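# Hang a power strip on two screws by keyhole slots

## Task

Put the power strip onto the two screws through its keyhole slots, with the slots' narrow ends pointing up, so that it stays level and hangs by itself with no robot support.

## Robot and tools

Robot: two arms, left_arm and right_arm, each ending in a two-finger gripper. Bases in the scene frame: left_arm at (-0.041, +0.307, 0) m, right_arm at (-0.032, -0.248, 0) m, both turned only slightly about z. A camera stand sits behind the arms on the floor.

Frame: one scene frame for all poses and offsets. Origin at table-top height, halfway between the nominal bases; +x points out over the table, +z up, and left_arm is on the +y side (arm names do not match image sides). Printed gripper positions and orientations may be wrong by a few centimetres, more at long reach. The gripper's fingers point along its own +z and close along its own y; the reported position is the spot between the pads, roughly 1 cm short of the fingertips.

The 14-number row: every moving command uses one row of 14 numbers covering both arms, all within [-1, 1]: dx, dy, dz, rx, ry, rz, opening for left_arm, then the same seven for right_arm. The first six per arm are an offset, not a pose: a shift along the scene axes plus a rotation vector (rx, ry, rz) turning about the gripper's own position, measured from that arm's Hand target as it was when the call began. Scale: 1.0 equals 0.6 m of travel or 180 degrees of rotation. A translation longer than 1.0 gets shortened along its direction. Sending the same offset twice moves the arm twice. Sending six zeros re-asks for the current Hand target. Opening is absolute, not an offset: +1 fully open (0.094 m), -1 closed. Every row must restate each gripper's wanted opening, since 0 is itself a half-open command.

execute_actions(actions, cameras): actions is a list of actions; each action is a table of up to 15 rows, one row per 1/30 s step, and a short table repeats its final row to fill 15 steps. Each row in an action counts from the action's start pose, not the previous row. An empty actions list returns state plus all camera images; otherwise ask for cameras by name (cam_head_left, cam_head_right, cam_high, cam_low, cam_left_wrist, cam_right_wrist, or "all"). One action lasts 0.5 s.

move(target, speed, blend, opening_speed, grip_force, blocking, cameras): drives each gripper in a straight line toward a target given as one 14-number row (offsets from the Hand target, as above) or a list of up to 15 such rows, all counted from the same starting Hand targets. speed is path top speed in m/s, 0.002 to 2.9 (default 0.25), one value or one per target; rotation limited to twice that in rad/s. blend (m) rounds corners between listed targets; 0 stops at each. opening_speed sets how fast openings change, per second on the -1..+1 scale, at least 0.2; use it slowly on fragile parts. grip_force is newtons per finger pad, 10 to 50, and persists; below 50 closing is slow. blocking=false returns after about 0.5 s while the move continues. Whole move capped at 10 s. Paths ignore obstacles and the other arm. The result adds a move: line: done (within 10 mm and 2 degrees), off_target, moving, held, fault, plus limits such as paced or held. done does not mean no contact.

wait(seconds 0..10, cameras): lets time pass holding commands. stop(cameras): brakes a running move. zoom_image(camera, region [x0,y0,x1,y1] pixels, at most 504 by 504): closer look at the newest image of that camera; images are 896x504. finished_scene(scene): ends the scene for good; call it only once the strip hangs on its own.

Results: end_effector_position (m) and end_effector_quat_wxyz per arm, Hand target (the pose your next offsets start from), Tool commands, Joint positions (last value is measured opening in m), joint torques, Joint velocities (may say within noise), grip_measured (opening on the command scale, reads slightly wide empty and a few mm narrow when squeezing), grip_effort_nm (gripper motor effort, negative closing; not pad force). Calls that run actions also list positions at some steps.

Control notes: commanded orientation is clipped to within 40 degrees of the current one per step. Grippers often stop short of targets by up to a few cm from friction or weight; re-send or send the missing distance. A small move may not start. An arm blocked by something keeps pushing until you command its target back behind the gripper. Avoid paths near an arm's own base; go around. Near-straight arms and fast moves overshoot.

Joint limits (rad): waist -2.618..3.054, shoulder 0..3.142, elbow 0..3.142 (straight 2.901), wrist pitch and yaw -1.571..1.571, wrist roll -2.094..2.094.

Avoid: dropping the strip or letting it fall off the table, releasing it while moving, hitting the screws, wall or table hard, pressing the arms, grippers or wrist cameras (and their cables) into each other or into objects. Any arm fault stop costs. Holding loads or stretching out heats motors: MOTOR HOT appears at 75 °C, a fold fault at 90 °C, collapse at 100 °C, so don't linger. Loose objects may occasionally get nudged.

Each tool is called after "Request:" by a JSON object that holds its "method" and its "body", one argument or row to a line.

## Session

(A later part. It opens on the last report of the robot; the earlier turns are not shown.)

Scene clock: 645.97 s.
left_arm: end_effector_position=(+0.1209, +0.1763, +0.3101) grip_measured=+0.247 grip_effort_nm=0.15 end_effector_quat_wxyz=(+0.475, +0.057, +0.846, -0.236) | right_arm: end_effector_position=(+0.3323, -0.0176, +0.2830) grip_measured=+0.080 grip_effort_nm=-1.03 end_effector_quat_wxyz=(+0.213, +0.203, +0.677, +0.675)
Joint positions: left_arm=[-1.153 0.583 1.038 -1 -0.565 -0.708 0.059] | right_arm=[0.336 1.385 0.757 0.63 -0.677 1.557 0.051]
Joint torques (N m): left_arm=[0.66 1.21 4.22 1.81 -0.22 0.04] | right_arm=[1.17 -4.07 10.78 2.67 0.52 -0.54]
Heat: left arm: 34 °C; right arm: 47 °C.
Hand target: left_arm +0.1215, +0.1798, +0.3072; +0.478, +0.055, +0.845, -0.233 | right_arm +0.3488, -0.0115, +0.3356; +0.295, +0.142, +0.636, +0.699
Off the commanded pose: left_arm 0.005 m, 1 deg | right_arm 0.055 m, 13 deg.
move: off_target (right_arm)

Request:
{"method": "move", "body": {
  "target": [
    [0,0,0,0,0,0,0.25, -0.039,-0.0643,0.0025,0,0,0,-0.2],
    [0,0,0,0,0,0,0.25, 0.003,-0.002,0.0025,0,0,0,-0.2]
  ],
  "speed": [0.08, 0.03]
}}

Request:
{"method": "move", "body": {
  "target": [
    [0,0,0,0,0,0,0.25, -0.042,-0.0623,-0.0035,0,0,0,-0.2],
    [0,0,0,0,0,0,0.25, 0,0,-0.0035,0,0,0,-0.2]
  ],
  "speed": [0.08, 0.03]
}}

Request:
{"method": "move", "body": {
  "target": [
    [0,0,0,0,0,0,0.25, -0.042,-0.0623,-0.0033,0,0,0,-0.2],
    [0,0,0,0,0,0,0.25, 0,0,-0.0033,0,0,0,-0.2]
  ],
  "speed": [0.08, 0.03]
}}

Scene clock: 654.40 s.
left_arm: end_effector_position=(+0.1209, +0.1763, +0.3101) grip_measured=+0.247 grip_effort_nm=0.15 end_effector_quat_wxyz=(+0.475, +0.057, +0.846, -0.236) | right_arm: end_effector_position=(+0.3364, -0.0166, +0.2849) grip_measured=+0.080 grip_effort_nm=-1.03 end_effector_quat_wxyz=(+0.216, +0.204, +0.676, +0.675)
Joint positions: left_arm=[-1.153 0.583 1.038 -1 -0.565 -0.708 0.059] | right_arm=[0.338 1.398 0.773 0.629 -0.671 1.557 0.051]
Joint torques (N m): left_arm=[0.65 1.2 4.23 1.8 -0.23 0.04] | right_arm=[0.65 -4.71 10.36 2.65 0.38 -0.53]
Heat: left arm: 34 °C; right arm: 48 °C.
Hand target: left_arm +0.1215, +0.1798, +0.3072; +0.478, +0.055, +0.845, -0.233 | right_arm +0.3507, -0.0127, +0.3369; +0.295, +0.142, +0.636, +0.698
Off the commanded pose: left_arm 0.005 m, 1 deg | right_arm 0.054 m, 13 deg.
move: off_target (right_arm)

Scene clock: 657.17 s.
left_arm: end_effector_position=(+0.1209, +0.1763, +0.3101) grip_measured=+0.247 grip_effort_nm=0.15 end_effector_quat_wxyz=(+0.475, +0.057, +0.846, -0.236) | right_arm: end_effector_position=(+0.3336, -0.0183, +0.2816) grip_measured=+0.080 grip_effort_nm=-1.03 end_effector_quat_wxyz=(+0.211, +0.203, +0.678, +0.674)
Joint positions: left_arm=[-1.153 0.583 1.038 -1 -0.565 -0.708 0.059] | right_arm=[0.331 1.392 0.76 0.629 -0.686 1.558 0.051]
Joint torques (N m): left_arm=[0.65 1.2 4.22 1.8 -0.23 0.04] | right_arm=[1.03 -4.3 10.74 2.7 0.55 -0.53]
Heat: left arm: 34 °C; right arm: 49 °C.
Hand target: left_arm +0.1215, +0.1798, +0.3072; +0.478, +0.055, +0.845, -0.233 | right_arm +0.3506, -0.0127, +0.3349; +0.295, +0.142, +0.636, +0.698
Off the commanded pose: left_arm 0.005 m, 1 deg | right_arm 0.056 m, 13 deg.
move: off_target (right_arm)

Scene clock: 659.90 s.
left_arm: end_effector_position=(+0.1209, +0.1763, +0.3101) grip_measured=+0.247 grip_effort_nm=0.15 end_effector_quat_wxyz=(+0.475, +0.057, +0.846, -0.236) | right_arm: end_effector_position=(+0.3335, -0.0182, +0.2792) grip_measured=+0.079 grip_effort_nm=-1.03 end_effector_quat_wxyz=(+0.210, +0.204, +0.679, +0.674)
Joint positions: left_arm=[-1.153 0.583 1.038 -1 -0.565 -0.708 0.059] | right_arm=[0.332 1.394 0.754 0.635 -0.685 1.557 0.051]
Joint torques (N m): left_arm=[0.64 1.22 4.21 1.8 -0.22 0.05] | right_arm=[1.07 -4.22 10.59 2.74 0.54 -0.53]
Heat: left arm: 34 °C; right arm: 49 °C.
Hand target: left_arm +0.1215, +0.1798, +0.3072; +0.478, +0.055, +0.845, -0.233 | right_arm +0.3506, -0.0126, +0.3329; +0.295, +0.142, +0.636, +0.699
Off the commanded pose: left_arm 0.005 m, 1 deg | right_arm 0.057 m, 13 deg.
move: off_target (right_arm)

Request:
{"method": "move", "body": {
  "target": [
    [0,0,0,0,0,0,0.25, -0.042,-0.0623,0.0067,0,0,0,-0.2],
    [0,0,0,0,0,0,0.25, 0,0,0.0067,0,0,0,-0.2]
  ],
  "speed": [0.08, 0.03]
}}

Scene clock: 664.37 s.
left_arm: end_effector_position=(+0.1209, +0.1763, +0.3101) grip_measured=+0.247 grip_effort_nm=0.15 end_effector_quat_wxyz=(+0.475, +0.057, +0.846, -0.236) | right_arm: end_effector_position=(+0.3364, -0.0166, +0.2853) grip_measured=+0.079 grip_effort_nm=-1.02 end_effector_quat_wxyz=(+0.216, +0.203, +0.675, +0.675)
Joint positions: left_arm=[-1.153 0.583 1.038 -1 -0.565 -0.708 0.059] | right_arm=[0.338 1.399 0.773 0.632 -0.672 1.558 0.051]
Joint torques (N m): left_arm=[0.68 1.18 4.21 1.8 -0.23 0.05] | right_arm=[0.72 -4.71 10.4 2.63 0.43 -0.55]
Heat: left arm: 34 °C; right arm: 49 °C.
Hand target: left_arm +0.1215, +0.1798, +0.3072; +0.478, +0.055, +0.845, -0.233 | right_arm +0.3506, -0.0126, +0.3370; +0.295, +0.142, +0.636, +0.698
Off the commanded pose: left_arm 0.005 m, 1 deg | right_arm 0.054 m, 13 deg.
move: off_target (right_arm)

Request:
{"method": "wait", "body": {
  "seconds": 0.1,
  "cameras": ["cam_head_left"]
}}

Request:
{"method": "zoom_image", "body": {
  "camera": "cam_head_left",
  "region": [375, 100, 500, 230]
}}

Scene clock: 664.97 s.
left_arm: end_effector_position=(+0.1209, +0.1763, +0.3101) grip_measured=+0.247 grip_effort_nm=0.15 end_effector_quat_wxyz=(+0.475, +0.057, +0.846, -0.236) | right_arm: end_effector_position=(+0.3364, -0.0166, +0.2853) grip_measured=+0.079 grip_effort_nm=-1.03 end_effector_quat_wxyz=(+0.216, +0.203, +0.675, +0.675)
Joint positions: left_arm=[-1.153 0.583 1.038 -1 -0.565 -0.708 0.059] | right_arm=[0.338 1.399 0.773 0.632 -0.672 1.558 0.051]
Joint torques (N m): left_arm=[0.65 1.2 4.23 1.8 -0.22 0.05] | right_arm=[0.73 -4.63 10.37 2.62 0.42 -0.54]
Heat: left arm: 34 °C; right arm: 49 °C.
Hand target: left_arm +0.1215, +0.1798, +0.3072; +0.478, +0.055, +0.845, -0.233 | right_arm +0.3506, -0.0126, +0.3370; +0.295, +0.142, +0.636, +0.698
Tool commands: left_gripper/opening=+0.25 right_gripper/opening=-0.2
Off the commanded pose: left_arm 0.005 m, 1 deg | right_arm 0.054 m, 13 deg.
wait: 0.10 s; at rest from the start
Images, in order (width x height): cam_head_left 896x504.

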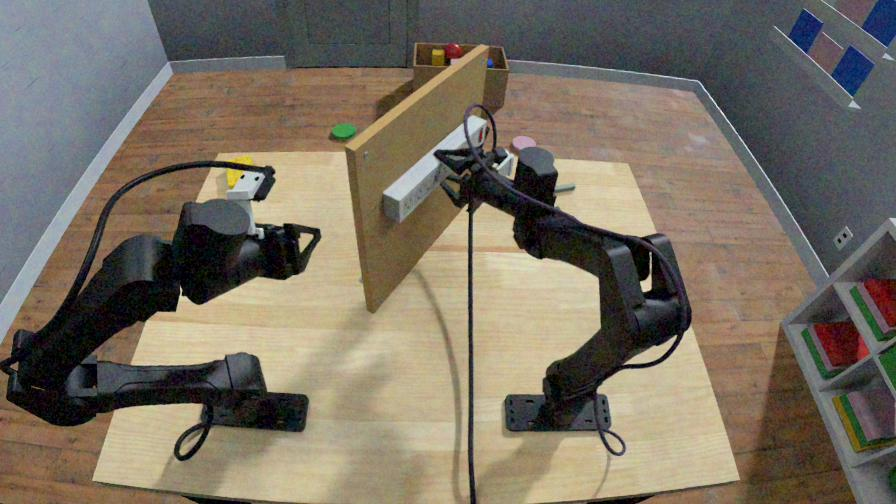

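Scaled by 3.877 from the camera's 896x504 image, which has a finer 1280x720 frame.

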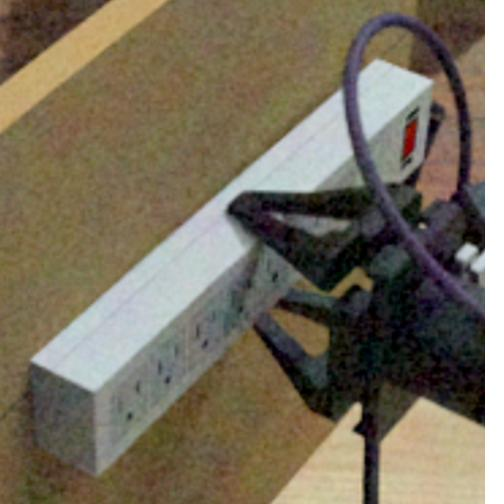

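Request:
{"method": "move", "body": {
  "target": [0,0,0,0,0,0,0.25, 0.0019,0.0028,0,0.0063,0.0092,0,-0.2],
  "speed": 0.03
}}

Request:
{"method": "move", "body": {
  "target": [0,0,0,0,0,0,0.25, 0,0,0,0.0047,0.0069,0,-0.2],
  "speed": 0.03
}}

Request:
{"method": "move", "body": {
  "target": [0,0,0,0,0,0,0.25, 0,0,0,0.0031,0.0046,0,-0.2],
  "speed": 0.03
}}

Scene clock: 668.87 s.
left_arm: end_effector_position=(+0.1209, +0.1763, +0.3101) grip_measured=+0.247 grip_effort_nm=0.15 end_effector_quat_wxyz=(+0.475, +0.057, +0.846, -0.236) | right_arm: end_effector_position=(+0.3365, -0.0165, +0.2854) grip_measured=+0.079 grip_effort_nm=-1.03 end_effector_quat_wxyz=(+0.214, +0.205, +0.675, +0.676)
Joint positions: left_arm=[-1.153 0.583 1.038 -1 -0.565 -0.708 0.059] | right_arm=[0.338 1.399 0.773 0.633 -0.671 1.563 0.051]
Joint torques (N m): left_arm=[0.65 1.21 4.22 1.8 -0.22 0.04] | right_arm=[1.1 -4.41 10.51 2.69 0.5 -0.26]
Heat: left arm: 34 °C; right arm: 50 °C.
Hand target: left_arm +0.1215, +0.1798, +0.3072; +0.478, +0.055, +0.845, -0.233 | right_arm +0.3517, -0.0109, +0.3370; +0.284, +0.155, +0.633, +0.703
Off the commanded pose: left_arm 0.005 m, 1 deg | right_arm 0.054 m, 11 deg.
move: off_target (right_arm)

Scene clock: 669.57 s.
left_arm: end_effector_position=(+0.1209, +0.1763, +0.3101) grip_measured=+0.247 grip_effort_nm=0.15 end_effector_quat_wxyz=(+0.475, +0.057, +0.846, -0.236) | right_arm: end_effector_position=(+0.3365, -0.0165, +0.2858) grip_measured=+0.079 grip_effort_nm=-1.03 end_effector_quat_wxyz=(+0.212, +0.208, +0.673, +0.677)
Joint positions: left_arm=[-1.153 0.583 1.038 -1 -0.565 -0.708 0.059] | right_arm=[0.338 1.399 0.773 0.635 -0.67 1.572 0.051]
Joint torques (N m): left_arm=[0.65 1.21 4.22 1.8 -0.23 0.05] | right_arm=[1.11 -4.4 10.48 2.63 0.52 -0.09]
Heat: left arm: 34 °C; right arm: 50 °C.
Hand target: left_arm +0.1215, +0.1798, +0.3072; +0.478, +0.055, +0.845, -0.233 | right_arm +0.3518, -0.0110, +0.3370; +0.277, +0.165, +0.631, +0.706
Off the commanded pose: left_arm 0.005 m, 1 deg | right_arm 0.054 m, 11 deg.
move: off_target (right_arm)

Scene clock: 670.27 s.
left_arm: end_effector_position=(+0.1209, +0.1763, +0.3101) grip_measured=+0.247 grip_effort_nm=0.15 end_effector_quat_wxyz=(+0.475, +0.057, +0.846, -0.236) | right_arm: end_effector_position=(+0.3365, -0.0165, +0.2858) grip_measured=+0.079 grip_effort_nm=-1.03 end_effector_quat_wxyz=(+0.211, +0.208, +0.673, +0.677)
Joint positions: left_arm=[-1.153 0.583 1.038 -1 -0.565 -0.708 0.059] | right_arm=[0.338 1.399 0.773 0.635 -0.67 1.574 0.051]
Joint torques (N m): left_arm=[0.66 1.22 4.23 1.79 -0.22 0.06] | right_arm=[1.24 -4.49 10.39 2.64 0.56 0.05]
Heat: left arm: 34 °C; right arm: 50 °C.
Hand target: left_arm +0.1215, +0.1798, +0.3072; +0.478, +0.055, +0.845, -0.233 | right_arm +0.3518, -0.0110, +0.3369; +0.271, +0.171, +0.630, +0.707
Off the commanded pose: left_arm 0.005 m, 1 deg | right_arm 0.054 m, 10 deg.
move: off_target (right_arm)

Request:
{"method": "move", "body": {
  "target": [0,0,0,0,0,0,0.25,0,0,0,0.0031,0.0046,0,-0.2],
  "speed": 0.05,
  "cameras": []
}}

Scene clock: 675.77 s.
left_arm: end_effector_position=(+0.1209, +0.1763, +0.3101) grip_measured=+0.247 grip_effort_nm=0.15 end_effector_quat_wxyz=(+0.475, +0.057, +0.846, -0.236) | right_arm: end_effector_position=(+0.3365, -0.0164, +0.2858) grip_measured=+0.079 grip_effort_nm=-1.03 end_effector_quat_wxyz=(+0.210, +0.209, +0.673, +0.678)
Joint positions: left_arm=[-1.153 0.583 1.038 -1 -0.565 -0.708 0.059] | right_arm=[0.339 1.399 0.773 0.635 -0.67 1.578 0.051]
Joint torques (N m): left_arm=[0.66 1.22 4.18 1.8 -0.22 0.05] | right_arm=[1.22 -4.53 10.39 2.62 0.57 0.19]
Heat: left arm: 34 °C; right arm: 50 °C.
Hand target: left_arm +0.1215, +0.1798, +0.3072; +0.478, +0.055, +0.845, -0.233 | right_arm +0.3517, -0.0109, +0.3370; +0.266, +0.178, +0.628, +0.709
Off the commanded pose: left_arm 0.005 m, 1 deg | right_arm 0.054 m, 10 deg.
move: off_target (right_arm)
No camera images: "cameras" was empty.

Request:
{"method": "move", "body": {
  "target": [
    [0,0,0,0,0,0,0.25,0,0,0,0.0031,0.0046,0,-0.2],
    [0,0,0,0,0,0,0.25,0,0,0,0.0062,0.0092,0,-0.2]
  ],
  "speed": 0.05,
  "cameras": []
}}

Scene clock: 677.63 s.
left_arm: end_effector_position=(+0.1209, +0.1763, +0.3101) grip_measured=+0.247 grip_effort_nm=0.15 end_effector_quat_wxyz=(+0.475, +0.057, +0.846, -0.236) | right_arm: end_effector_position=(+0.3366, -0.0164, +0.2858) grip_measured=+0.079 grip_effort_nm=-1.03 end_effector_quat_wxyz=(+0.209, +0.211, +0.672, +0.678)
Joint positions: left_arm=[-1.153 0.583 1.038 -1 -0.565 -0.708 0.059] | right_arm=[0.339 1.399 0.773 0.635 -0.669 1.581 0.051]
Joint torques (N m): left_arm=[0.64 1.21 4.22 1.8 -0.22 0.05] | right_arm=[1.36 -4.68 10.45 2.58 0.62 0.46]
Heat: left arm: 34 °C; right arm: 50 °C.
Hand target: left_arm +0.1215, +0.1798, +0.3072; +0.478, +0.055, +0.845, -0.233 | right_arm +0.3517, -0.0110, +0.3370; +0.255, +0.191, +0.625, +0.713
Off the commanded pose: left_arm 0.005 m, 1 deg | right_arm 0.054 m, 9 deg.
move: off_target (right_arm)
No camera images: "cameras" was empty.

Request:
{"method": "wait", "body": {
  "seconds": 0,
  "cameras": ["cam_head_left"]
}}

Request:
{"method": "zoom_image", "body": {
  "camera": "cam_head_left",
  "region": [375, 100, 500, 230]
}}

Scene clock: 689.90 s.
left_arm: end_effector_position=(+0.1209, +0.1763, +0.3101) grip_measured=+0.247 grip_effort_nm=0.15 end_effector_quat_wxyz=(+0.475, +0.057, +0.846, -0.236) | right_arm: end_effector_position=(+0.3366, -0.0164, +0.2858) grip_measured=+0.079 grip_effort_nm=-1.03 end_effector_quat_wxyz=(+0.209, +0.211, +0.672, +0.678)
Joint positions: left_arm=[-1.153 0.583 1.038 -1 -0.565 -0.708 0.059] | right_arm=[0.339 1.399 0.773 0.635 -0.669 1.581 0.051]
Joint torques (N m): left_arm=[0.62 1.22 4.25 1.8 -0.22 0.05] | right_arm=[1.37 -4.66 10.45 2.58 0.65 0.45]
Heat: left arm: 34 °C; right arm: 51 °C.
Hand target: left_arm +0.1215, +0.1798, +0.3072; +0.478, +0.055, +0.845, -0.233 | right_arm +0.3517, -0.0110, +0.3370; +0.255, +0.191, +0.625, +0.713
Tool commands: left_gripper/opening=+0.25 right_gripper/opening=-0.2
Off the commanded pose: left_arm 0.005 m, 1 deg | right_arm 0.054 m, 9 deg.
Images, in order (width x height): cam_head_left 896x504.

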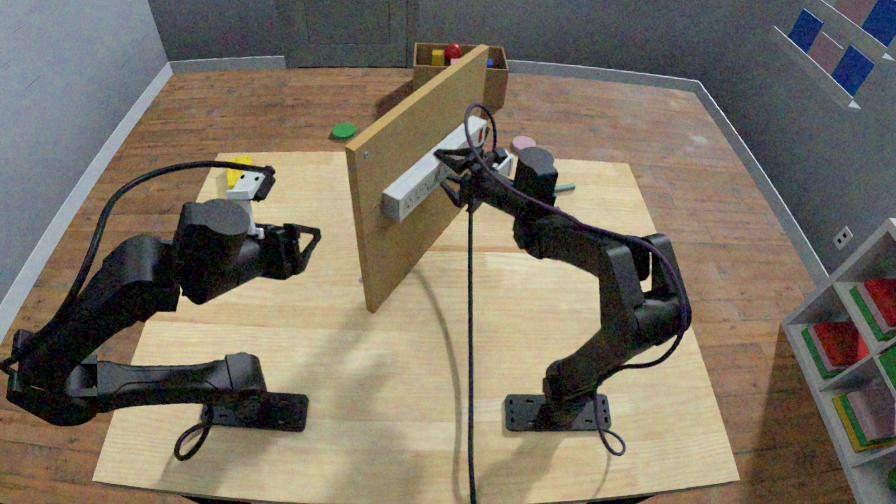

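Scaled by 3.877 from the camera's 896x504 image, which has a finer 1280x720 frame.

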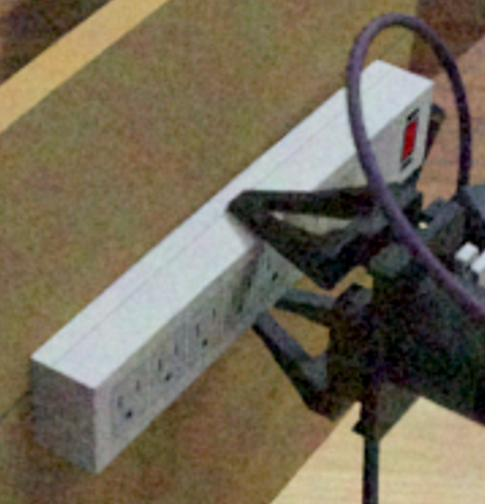

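Request:
{"method": "move", "body": {
  "target": [
    [0,0,0,0,0,0,0.25,-0.042,-0.0623,-0.0023,0,0,0,-0.2],
    [0,0,0,0,0,0,0.25,-0.0019,-0.0028,-0.0023,0,0,0,-0.2]
  ],
  "speed": [0.08,0.03],
  "cameras": []
}}

Scene clock: 698.20 s.
left_arm: end_effector_position=(+0.1209, +0.1763, +0.3101) grip_measured=+0.247 grip_effort_nm=0.15 end_effector_quat_wxyz=(+0.475, +0.057, +0.846, -0.236) | right_arm: end_effector_position=(+0.3352, -0.0190, +0.2849) grip_measured=+0.078 grip_effort_nm=-1.03 end_effector_quat_wxyz=(+0.179, +0.248, +0.661, +0.686)
Joint positions: left_arm=[-1.153 0.583 1.038 -1 -0.565 -0.708 0.059] | right_arm=[0.337 1.385 0.762 0.628 -0.66 1.678 0.051]
Joint torques (N m): left_arm=[0.64 1.22 4.22 1.8 -0.22 0.04] | right_arm=[1.35 -4.26 10.55 2.61 0.57 -0.5]
Heat: left arm: 34 °C; right arm: 50 °C.
Hand target: left_arm +0.1215, +0.1798, +0.3072; +0.478, +0.055, +0.845, -0.233 | right_arm +0.3506, -0.0127, +0.3355; +0.255, +0.191, +0.625, +0.713
Off the commanded pose: left_arm 0.005 m, 1 deg | right_arm 0.053 m, 12 deg.
move: off_target (right_arm)
No camera images: "cameras" was empty.

Request:
{"method": "move", "body": {
  "target": [
    [0,0,0,0,0,0,0.25,-0.042,-0.0623,-0.0013,-0.0198,-0.0288,0,-0.2],
    [0,0,0,0,0,0,0.25,0,0,-0.0013,-0.0198,-0.0288,0,-0.2]
  ],
  "speed": [0.08,0.03],
  "cameras": []
}}

Scene clock: 703.20 s.
left_arm: end_effector_position=(+0.1209, +0.1763, +0.3101) grip_measured=+0.247 grip_effort_nm=0.15 end_effector_quat_wxyz=(+0.475, +0.057, +0.846, -0.236) | right_arm: end_effector_position=(+0.3359, -0.0186, +0.2817) grip_measured=+0.078 grip_effort_nm=-1.03 end_effector_quat_wxyz=(+0.209, +0.215, +0.675, +0.674)
Joint positions: left_arm=[-1.153 0.583 1.038 -1 -0.565 -0.708 0.059] | right_arm=[0.335 1.393 0.762 0.627 -0.666 1.576 0.051]
Joint torques (N m): left_arm=[0.64 1.21 4.21 1.8 -0.22 0.05] | right_arm=[0.92 -4.38 10.56 2.72 0.39 -0.55]
Heat: left arm: 34 °C; right arm: 50 °C.
Hand target: left_arm +0.1215, +0.1798, +0.3072; +0.478, +0.055, +0.845, -0.233 | right_arm +0.3506, -0.0126, +0.3348; +0.289, +0.150, +0.635, +0.701
Off the commanded pose: left_arm 0.005 m, 1 deg | right_arm 0.055 m, 13 deg.
move: off_target (right_arm)
No camera images: "cameras" was empty.

Request:
{"method": "move", "body": {
  "target": [
    [0,0,0,0,0,0,0.25,-0.042,-0.0623,0.004,0,0,0,-0.2],
    [0,0,0,0,0,0,0.25,0,0,0.004,0,0,0,-0.2]
  ],
  "speed": [0.08,0.03],
  "cameras": []
}}

Scene clock: 706.83 s.
left_arm: end_effector_position=(+0.1209, +0.1763, +0.3101) grip_measured=+0.247 grip_effort_nm=0.15 end_effector_quat_wxyz=(+0.475, +0.057, +0.846, -0.236) | right_arm: end_effector_position=(+0.3365, -0.0172, +0.2849) grip_measured=+0.078 grip_effort_nm=-1.03 end_effector_quat_wxyz=(+0.210, +0.213, +0.674, +0.676)
Joint positions: left_arm=[-1.153 0.583 1.038 -1 -0.565 -0.708 0.059] | right_arm=[0.338 1.394 0.772 0.624 -0.666 1.577 0.051]
Joint torques (N m): left_arm=[0.66 1.22 4.22 1.81 -0.22 0.05] | right_arm=[0.77 -4.6 10.41 2.68 0.4 -0.53]
Heat: left arm: 34 °C; right arm: 50 °C.
Hand target: left_arm +0.1215, +0.1798, +0.3072; +0.478, +0.055, +0.845, -0.233 | right_arm +0.3506, -0.0127, +0.3373; +0.289, +0.150, +0.635, +0.701
Off the commanded pose: left_arm 0.005 m, 1 deg | right_arm 0.054 m, 13 deg.
move: off_target (right_arm)
No camera images: "cameras" was empty.

Request:
{"method": "move", "body": {
  "target": [0,0,0,0,0,0,0.25,0.0028,0.0042,0,0,0,0.008,-0.2],
  "speed": 0.03,
  "cameras": []
}}

Scene clock: 709.30 s.
left_arm: end_effector_position=(+0.1209, +0.1763, +0.3101) grip_measured=+0.247 grip_effort_nm=0.15 end_effector_quat_wxyz=(+0.475, +0.057, +0.846, -0.236) | right_arm: end_effector_position=(+0.3366, -0.0169, +0.2845) grip_measured=+0.078 grip_effort_nm=-1.03 end_effector_quat_wxyz=(+0.203, +0.207, +0.676, +0.677)
Joint positions: left_arm=[-1.153 0.583 1.038 -1 -0.565 -0.708 0.059] | right_arm=[0.33 1.403 0.779 0.624 -0.691 1.577 0.051]
Joint torques (N m): left_arm=[0.62 1.2 4.25 1.8 -0.23 0.05] | right_arm=[0.9 -3.88 10.85 2.73 0.32 -0.48]
Heat: left arm: 34 °C; right arm: 50 °C.
Hand target: left_arm +0.1215, +0.1798, +0.3072; +0.478, +0.055, +0.845, -0.233 | right_arm +0.3523, -0.0101, +0.3370; +0.280, +0.142, +0.637, +0.704
Off the commanded pose: left_arm 0.005 m, 1 deg | right_arm 0.055 m, 13 deg.
move: off_target (right_arm)
No camera images: "cameras" was empty.

Request:
{"method": "move", "body": {
  "target": [
    [0,0,0,0,0,0,0.25,-0.045,-0.0665,0.0035,-0.0066,-0.0096,0,-0.2],
    [0,0,0,0,0,0,0.25,-0.0028,-0.0042,0.0035,-0.0066,-0.0096,0,-0.2]
  ],
  "speed": [0.08,0.03],
  "cameras": []
}}

Scene clock: 713.20 s.
left_arm: end_effector_position=(+0.1209, +0.1763, +0.3101) grip_measured=+0.247 grip_effort_nm=0.15 end_effector_quat_wxyz=(+0.475, +0.057, +0.846, -0.236) | right_arm: end_effector_position=(+0.3346, -0.0176, +0.2876) grip_measured=+0.078 grip_effort_nm=-1.03 end_effector_quat_wxyz=(+0.206, +0.190, +0.679, +0.678)
Joint positions: left_arm=[-1.153 0.583 1.038 -1 -0.565 -0.708 0.059] | right_arm=[0.319 1.402 0.786 0.623 -0.724 1.553 0.051]
Joint torques (N m): left_arm=[0.65 1.21 4.21 1.8 -0.22 0.05] | right_arm=[0.96 -4.52 10.54 2.65 0.54 -0.55]
Heat: left arm: 34 °C; right arm: 49 °C.
Hand target: left_arm +0.1215, +0.1798, +0.3072; +0.478, +0.055, +0.845, -0.233 | right_arm +0.3507, -0.0128, +0.3393; +0.291, +0.129, +0.640, +0.700
Off the commanded pose: left_arm 0.005 m, 1 deg | right_arm 0.054 m, 13 deg.
move: off_target (right_arm)
No camera images: "cameras" was empty.

Request:
{"method": "move", "body": {
  "target": [
    [0,0,0,0,0,0,0.25,-0.042,-0.0623,-0.0008,0,0,-0.008,-0.2],
    [0,0,0,0,0,0,0.25,0,0,-0.0008,0,0,-0.008,-0.2]
  ],
  "speed": [0.08,0.03],
  "cameras": []
}}

Scene clock: 717.13 s.
left_arm: end_effector_position=(+0.1209, +0.1763, +0.3101) grip_measured=+0.247 grip_effort_nm=0.15 end_effector_quat_wxyz=(+0.475, +0.057, +0.846, -0.236) | right_arm: end_effector_position=(+0.3374, -0.0138, +0.2862) grip_measured=+0.078 grip_effort_nm=-1.03 end_effector_quat_wxyz=(+0.216, +0.195, +0.679, +0.674)
Joint positions: left_arm=[-1.153 0.583 1.038 -1 -0.565 -0.708 0.059] | right_arm=[0.34 1.407 0.789 0.619 -0.681 1.542 0.051]
Joint torques (N m): left_arm=[0.64 1.2 4.22 1.81 -0.22 0.05] | right_arm=[0.46 -5.56 9.81 2.64 0.46 -0.53]
Heat: left arm: 34 °C; right arm: 49 °C.
Hand target: left_arm +0.1215, +0.1798, +0.3072; +0.478, +0.055, +0.845, -0.233 | right_arm +0.3506, -0.0126, +0.3387; +0.300, +0.137, +0.638, +0.696
Off the commanded pose: left_arm 0.005 m, 1 deg | right_arm 0.054 m, 13 deg.
move: off_target (right_arm)
No camera images: "cameras" was empty.

Request:
{"method": "move", "body": {
  "target": [0,0,0,0,0,0,0.25,0.0019,0.0028,0,0,0,0,-0.2],
  "speed": 0.02,
  "cameras": ["cam_head_left"]
}}

Request:
{"method": "zoom_image", "body": {
  "camera": "cam_head_left",
  "region": [375, 100, 500, 230]
}}

Scene clock: 719.57 s.
left_arm: end_effector_position=(+0.1209, +0.1763, +0.3101) grip_measured=+0.247 grip_effort_nm=0.15 end_effector_quat_wxyz=(+0.475, +0.057, +0.846, -0.236) | right_arm: end_effector_position=(+0.3374, -0.0138, +0.2862) grip_measured=+0.078 grip_effort_nm=-1.02 end_effector_quat_wxyz=(+0.216, +0.195, +0.679, +0.674)
Joint positions: left_arm=[-1.153 0.583 1.038 -1 -0.565 -0.708 0.059] | right_arm=[0.34 1.407 0.789 0.619 -0.681 1.542 0.051]
Joint torques (N m): left_arm=[0.66 1.2 4.23 1.81 -0.23 0.05] | right_arm=[0.69 -5.2 10.09 2.64 0.51 -0.55]
Heat: left arm: 34 °C; right arm: 49 °C.
Hand target: left_arm +0.1215, +0.1798, +0.3072; +0.478, +0.055, +0.845, -0.233 | right_arm +0.3517, -0.0109, +0.3387; +0.300, +0.137, +0.638, +0.696
Off the commanded pose: left_arm 0.005 m, 1 deg | right_arm 0.054 m, 13 deg.
move: off_target (right_arm)
Images, in order (width x height): cam_head_left 896x504.

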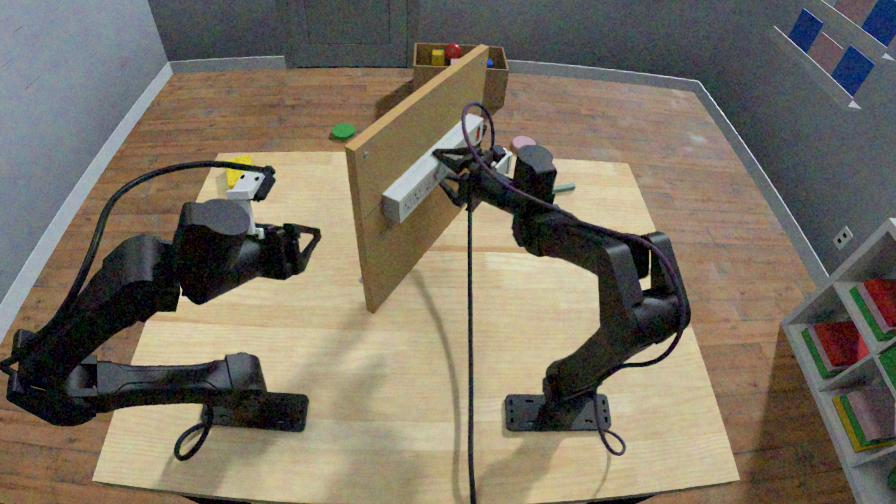

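Scaled by 3.877 from the camera's 896x504 image, which has a finer 1280x720 frame.

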